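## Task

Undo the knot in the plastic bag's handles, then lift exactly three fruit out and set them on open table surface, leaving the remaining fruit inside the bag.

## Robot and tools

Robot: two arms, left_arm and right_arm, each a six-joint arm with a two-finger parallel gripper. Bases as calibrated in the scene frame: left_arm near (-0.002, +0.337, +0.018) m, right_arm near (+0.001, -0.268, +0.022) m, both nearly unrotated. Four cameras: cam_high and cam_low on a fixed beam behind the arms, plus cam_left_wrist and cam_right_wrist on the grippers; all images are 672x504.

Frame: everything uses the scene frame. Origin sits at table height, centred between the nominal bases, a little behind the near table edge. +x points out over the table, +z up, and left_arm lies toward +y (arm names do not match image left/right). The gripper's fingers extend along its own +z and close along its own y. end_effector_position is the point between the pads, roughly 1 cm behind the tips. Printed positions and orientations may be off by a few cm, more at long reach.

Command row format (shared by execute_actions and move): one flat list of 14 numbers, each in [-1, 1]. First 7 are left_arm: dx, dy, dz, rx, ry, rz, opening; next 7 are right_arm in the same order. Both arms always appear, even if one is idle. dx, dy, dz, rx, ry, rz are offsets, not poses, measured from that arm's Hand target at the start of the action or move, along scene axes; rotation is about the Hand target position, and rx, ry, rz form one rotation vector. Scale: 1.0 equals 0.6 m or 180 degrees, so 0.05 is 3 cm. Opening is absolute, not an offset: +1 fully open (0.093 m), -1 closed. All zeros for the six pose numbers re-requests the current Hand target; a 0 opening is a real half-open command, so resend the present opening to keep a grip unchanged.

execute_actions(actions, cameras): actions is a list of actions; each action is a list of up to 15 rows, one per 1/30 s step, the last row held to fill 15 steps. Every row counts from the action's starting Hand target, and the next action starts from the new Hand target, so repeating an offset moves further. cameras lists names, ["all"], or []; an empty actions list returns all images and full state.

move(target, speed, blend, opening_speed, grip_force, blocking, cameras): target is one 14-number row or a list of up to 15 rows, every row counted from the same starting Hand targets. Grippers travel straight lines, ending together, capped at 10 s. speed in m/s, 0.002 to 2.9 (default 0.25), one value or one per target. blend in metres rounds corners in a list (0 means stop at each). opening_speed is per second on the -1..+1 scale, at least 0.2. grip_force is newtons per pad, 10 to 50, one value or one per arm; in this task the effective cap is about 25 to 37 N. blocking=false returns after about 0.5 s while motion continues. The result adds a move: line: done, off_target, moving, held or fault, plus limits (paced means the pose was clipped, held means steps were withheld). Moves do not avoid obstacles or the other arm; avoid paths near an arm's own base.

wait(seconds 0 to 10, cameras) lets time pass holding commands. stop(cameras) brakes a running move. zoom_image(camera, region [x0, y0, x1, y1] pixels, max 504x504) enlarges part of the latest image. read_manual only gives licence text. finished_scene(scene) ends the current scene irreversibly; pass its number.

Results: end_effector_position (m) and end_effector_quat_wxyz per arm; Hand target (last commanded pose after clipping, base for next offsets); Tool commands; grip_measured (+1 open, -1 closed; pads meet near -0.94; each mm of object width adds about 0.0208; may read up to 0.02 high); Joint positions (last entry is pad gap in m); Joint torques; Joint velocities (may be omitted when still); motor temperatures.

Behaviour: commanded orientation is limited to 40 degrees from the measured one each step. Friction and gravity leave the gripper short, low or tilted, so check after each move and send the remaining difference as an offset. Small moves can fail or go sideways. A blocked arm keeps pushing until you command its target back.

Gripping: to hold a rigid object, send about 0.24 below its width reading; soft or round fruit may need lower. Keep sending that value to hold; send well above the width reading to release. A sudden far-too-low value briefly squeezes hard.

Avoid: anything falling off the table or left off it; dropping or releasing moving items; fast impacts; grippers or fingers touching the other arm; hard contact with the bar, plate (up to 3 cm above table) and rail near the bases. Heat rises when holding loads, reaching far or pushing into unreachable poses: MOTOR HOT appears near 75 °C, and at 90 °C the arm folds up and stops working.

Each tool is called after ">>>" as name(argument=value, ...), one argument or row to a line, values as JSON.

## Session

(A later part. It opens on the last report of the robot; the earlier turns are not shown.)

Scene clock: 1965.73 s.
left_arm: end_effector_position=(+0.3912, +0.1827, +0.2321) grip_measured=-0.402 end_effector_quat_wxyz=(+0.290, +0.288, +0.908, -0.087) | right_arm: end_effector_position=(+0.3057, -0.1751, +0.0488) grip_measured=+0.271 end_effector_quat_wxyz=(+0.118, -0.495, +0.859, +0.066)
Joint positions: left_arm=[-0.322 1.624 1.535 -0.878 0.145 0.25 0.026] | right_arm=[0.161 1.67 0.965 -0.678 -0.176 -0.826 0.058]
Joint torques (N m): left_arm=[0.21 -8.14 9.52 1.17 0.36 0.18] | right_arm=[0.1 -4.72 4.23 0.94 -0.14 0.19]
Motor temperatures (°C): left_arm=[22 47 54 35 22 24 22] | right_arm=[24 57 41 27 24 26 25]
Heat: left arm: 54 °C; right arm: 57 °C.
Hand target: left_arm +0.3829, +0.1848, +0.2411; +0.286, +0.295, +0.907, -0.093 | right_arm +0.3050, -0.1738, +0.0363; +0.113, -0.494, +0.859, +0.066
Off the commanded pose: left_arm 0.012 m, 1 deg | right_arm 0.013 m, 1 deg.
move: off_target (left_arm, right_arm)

Contact confirmed. Relieve the push, then release slowly and retreat.

>>> move(
  target=[
    [0,0,0,0,0,0,-0.4, 0.001,-0.002,0.021,0,0,0,0.15],
  ],
  speed=0.03,
)

>>> move(
  target=[
    [0,0,0,0,0,0,-0.4, 0,0,0,0,0,0,1.0],
  ],
  speed=0.05,
  opening_speed=0.6,
  cameras=["cam_right_wrist"],
)

Scene clock: 1969.37 s.
left_arm: end_effector_position=(+0.3912, +0.1827, +0.2321) grip_measured=-0.402 end_effector_quat_wxyz=(+0.290, +0.288, +0.908, -0.087) | right_arm: end_effector_position=(+0.3056, -0.1751, +0.0488) grip_measured=+0.271 end_effector_quat_wxyz=(+0.117, -0.495, +0.859, +0.066)
Joint positions: left_arm=[-0.322 1.624 1.535 -0.878 0.145 0.25 0.026] | right_arm=[0.161 1.67 0.965 -0.678 -0.176 -0.826 0.058]
Joint torques (N m): left_arm=[0.21 -8.18 9.46 1.16 0.34 0.19] | right_arm=[-0.24 -6.41 6.76 0.47 -0.17 0.15]
Motor temperatures (°C): left_arm=[22 47 54 35 22 24 22] | right_arm=[24 57 41 28 24 26 25]
Heat: left arm: 54 °C; right arm: 57 °C.
Hand target: left_arm +0.3829, +0.1848, +0.2411; +0.286, +0.295, +0.907, -0.093 | right_arm +0.3056, -0.1750, +0.0489; +0.113, -0.494, +0.859, +0.066
Off the commanded pose: left_arm 0.012 m, 1 deg | right_arm 0.000 m, 0 deg.
move: off_target (left_arm)

Scene clock: 1971.00 s.
left_arm: end_effector_position=(+0.3912, +0.1827, +0.2321) grip_measured=-0.402 end_effector_quat_wxyz=(+0.290, +0.288, +0.908, -0.087) | right_arm: end_effector_position=(+0.3055, -0.1749, +0.0488) grip_measured=+1.000 end_effector_quat_wxyz=(+0.118, -0.495, +0.859, +0.066)
Joint positions: left_arm=[-0.322 1.624 1.535 -0.878 0.145 0.25 0.026] | right_arm=[0.161 1.67 0.965 -0.678 -0.177 -0.826 0.093]
Joint torques (N m): left_arm=[0.2 -8.08 9.43 1.17 0.36 0.17] | right_arm=[-0.2 -6.42 6.94 0.47 -0.13 0.13]
Motor temperatures (°C): left_arm=[22 47 54 35 22 24 22] | right_arm=[24 56 41 27 24 26 25]
Heat: left arm: 54 °C; right arm: 56 °C.
Hand target: left_arm +0.3829, +0.1848, +0.2411; +0.286, +0.295, +0.907, -0.093 | right_arm +0.3056, -0.1750, +0.0489; +0.113, -0.494, +0.859, +0.066
Off the commanded pose: left_arm 0.012 m, 1 deg | right_arm 0.000 m, 1 deg.
move: off_target (left_arm)
Images, in order (width x height): cam_right_wrist 672x504.

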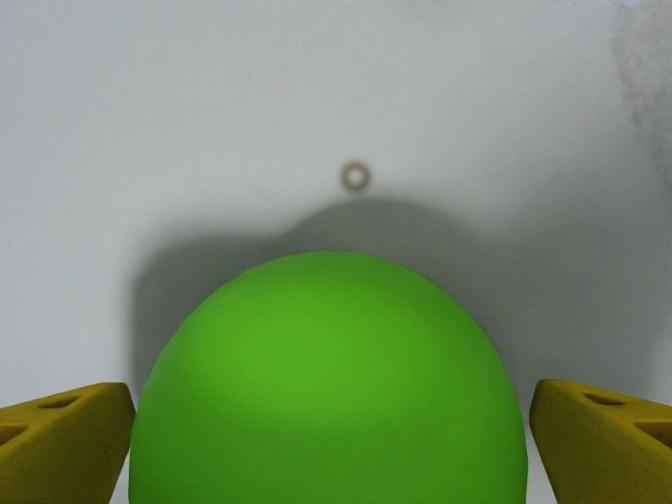

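>>> move(
  target=[
    [0,0,0,0,0,0,-0.4, -0.025,-0.04,0.18,0,0,0,1.0],
    [0,0,0,0,0,0,-0.4, -0.1262,-0.137,0.27,0.0571,-0.1003,-0.3286,1.0],
  ],
  speed=[0.12,0.2],
  blend=[0.03,0],
  cameras=["cam_high","cam_left_wrist","cam_low"],
)

>>> zoom_image(
  camera="cam_high",
  region=[210, 90, 430, 300],
)

>>> zoom_image(
  camera="cam_left_wrist",
  region=[270, 0, 672, 380],
)

Scene clock: 1979.07 s.
left_arm: end_effector_position=(+0.3912, +0.1827, +0.2321) grip_measured=-0.402 end_effector_quat_wxyz=(+0.290, +0.288, +0.908, -0.087) | right_arm: end_effector_position=(+0.2286, -0.2581, +0.2128) grip_measured=+1.000 end_effector_quat_wxyz=(+0.295, -0.002, +0.955, +0.001)
Joint positions: left_arm=[-0.322 1.624 1.535 -0.878 0.145 0.25 0.026] | right_arm=[0.078 0.864 0.937 -1.041 0.082 0.084 0.093]
Joint torques (N m): left_arm=[0.13 -8.17 9.47 1.18 0.35 0.19] | right_arm=[0.68 -1.39 5.48 1.41 0.12 0.21]
Motor temperatures (°C): left_arm=[22 47 54 35 22 24 22] | right_arm=[24 55 42 28 24 26 24]
Heat: left arm: 54 °C; right arm: 55 °C.
Hand target: left_arm +0.3829, +0.1848, +0.2411; +0.286, +0.295, +0.907, -0.093 | right_arm +0.2299, -0.2572, +0.2109; +0.300, -0.001, +0.954, +0.000
Off the commanded pose: left_arm 0.012 m, 1 deg | right_arm 0.002 m, 1 deg.
move: off_target (left_arm)
Images, in order (width x height): cam_high 672x504, cam_low 672x504, cam_left_wrist 672x504.

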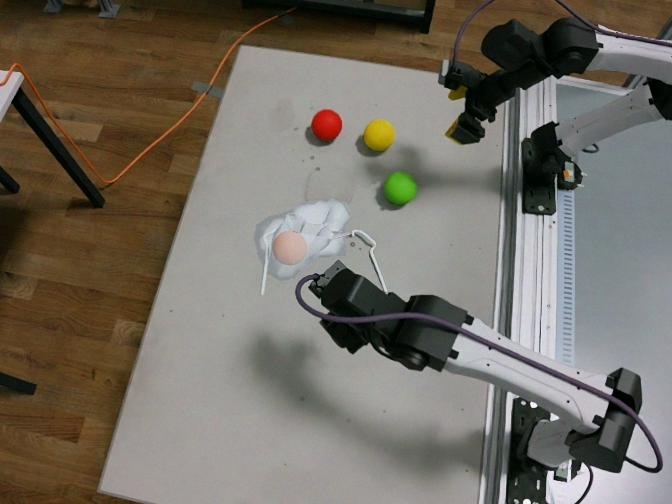

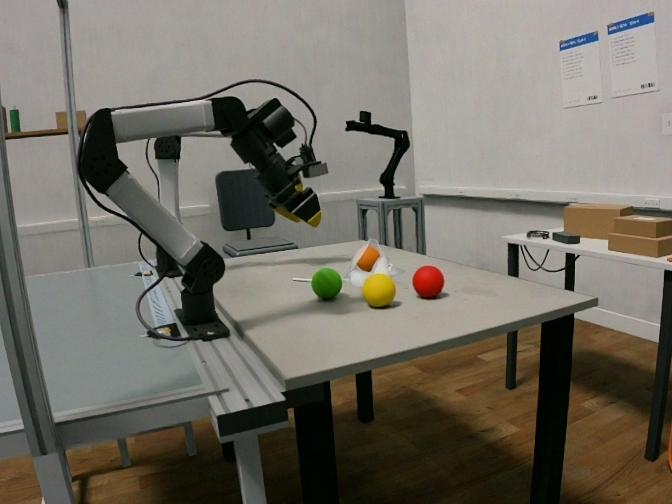

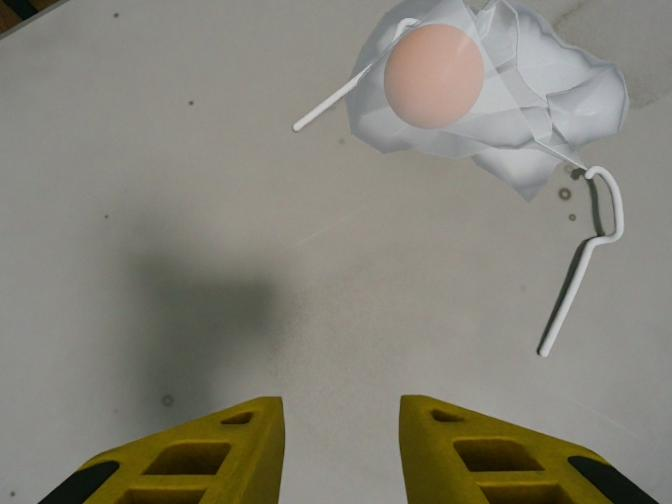

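Scaled by 2.291 from the camera's 672x504 image, which has a finer 960x720 frame.

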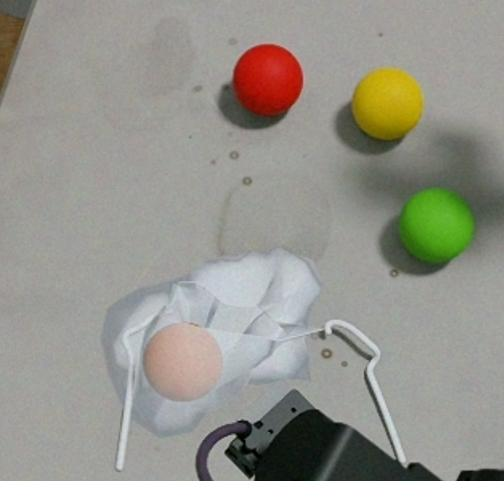

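Scaled by 1.254 from the camera's 672x504 image, which has a finer 960x720 frame.

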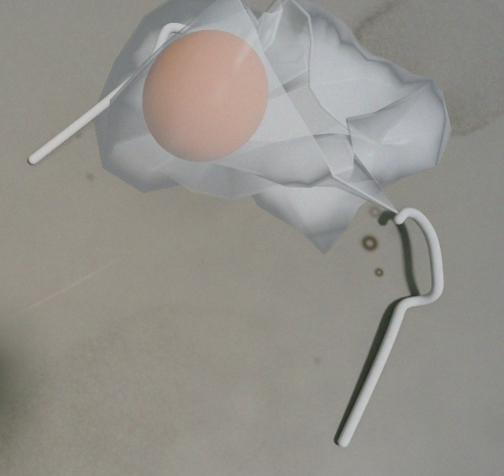

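>>> finished_scene(
  scene=1,
)

The scene is finished: the task was done.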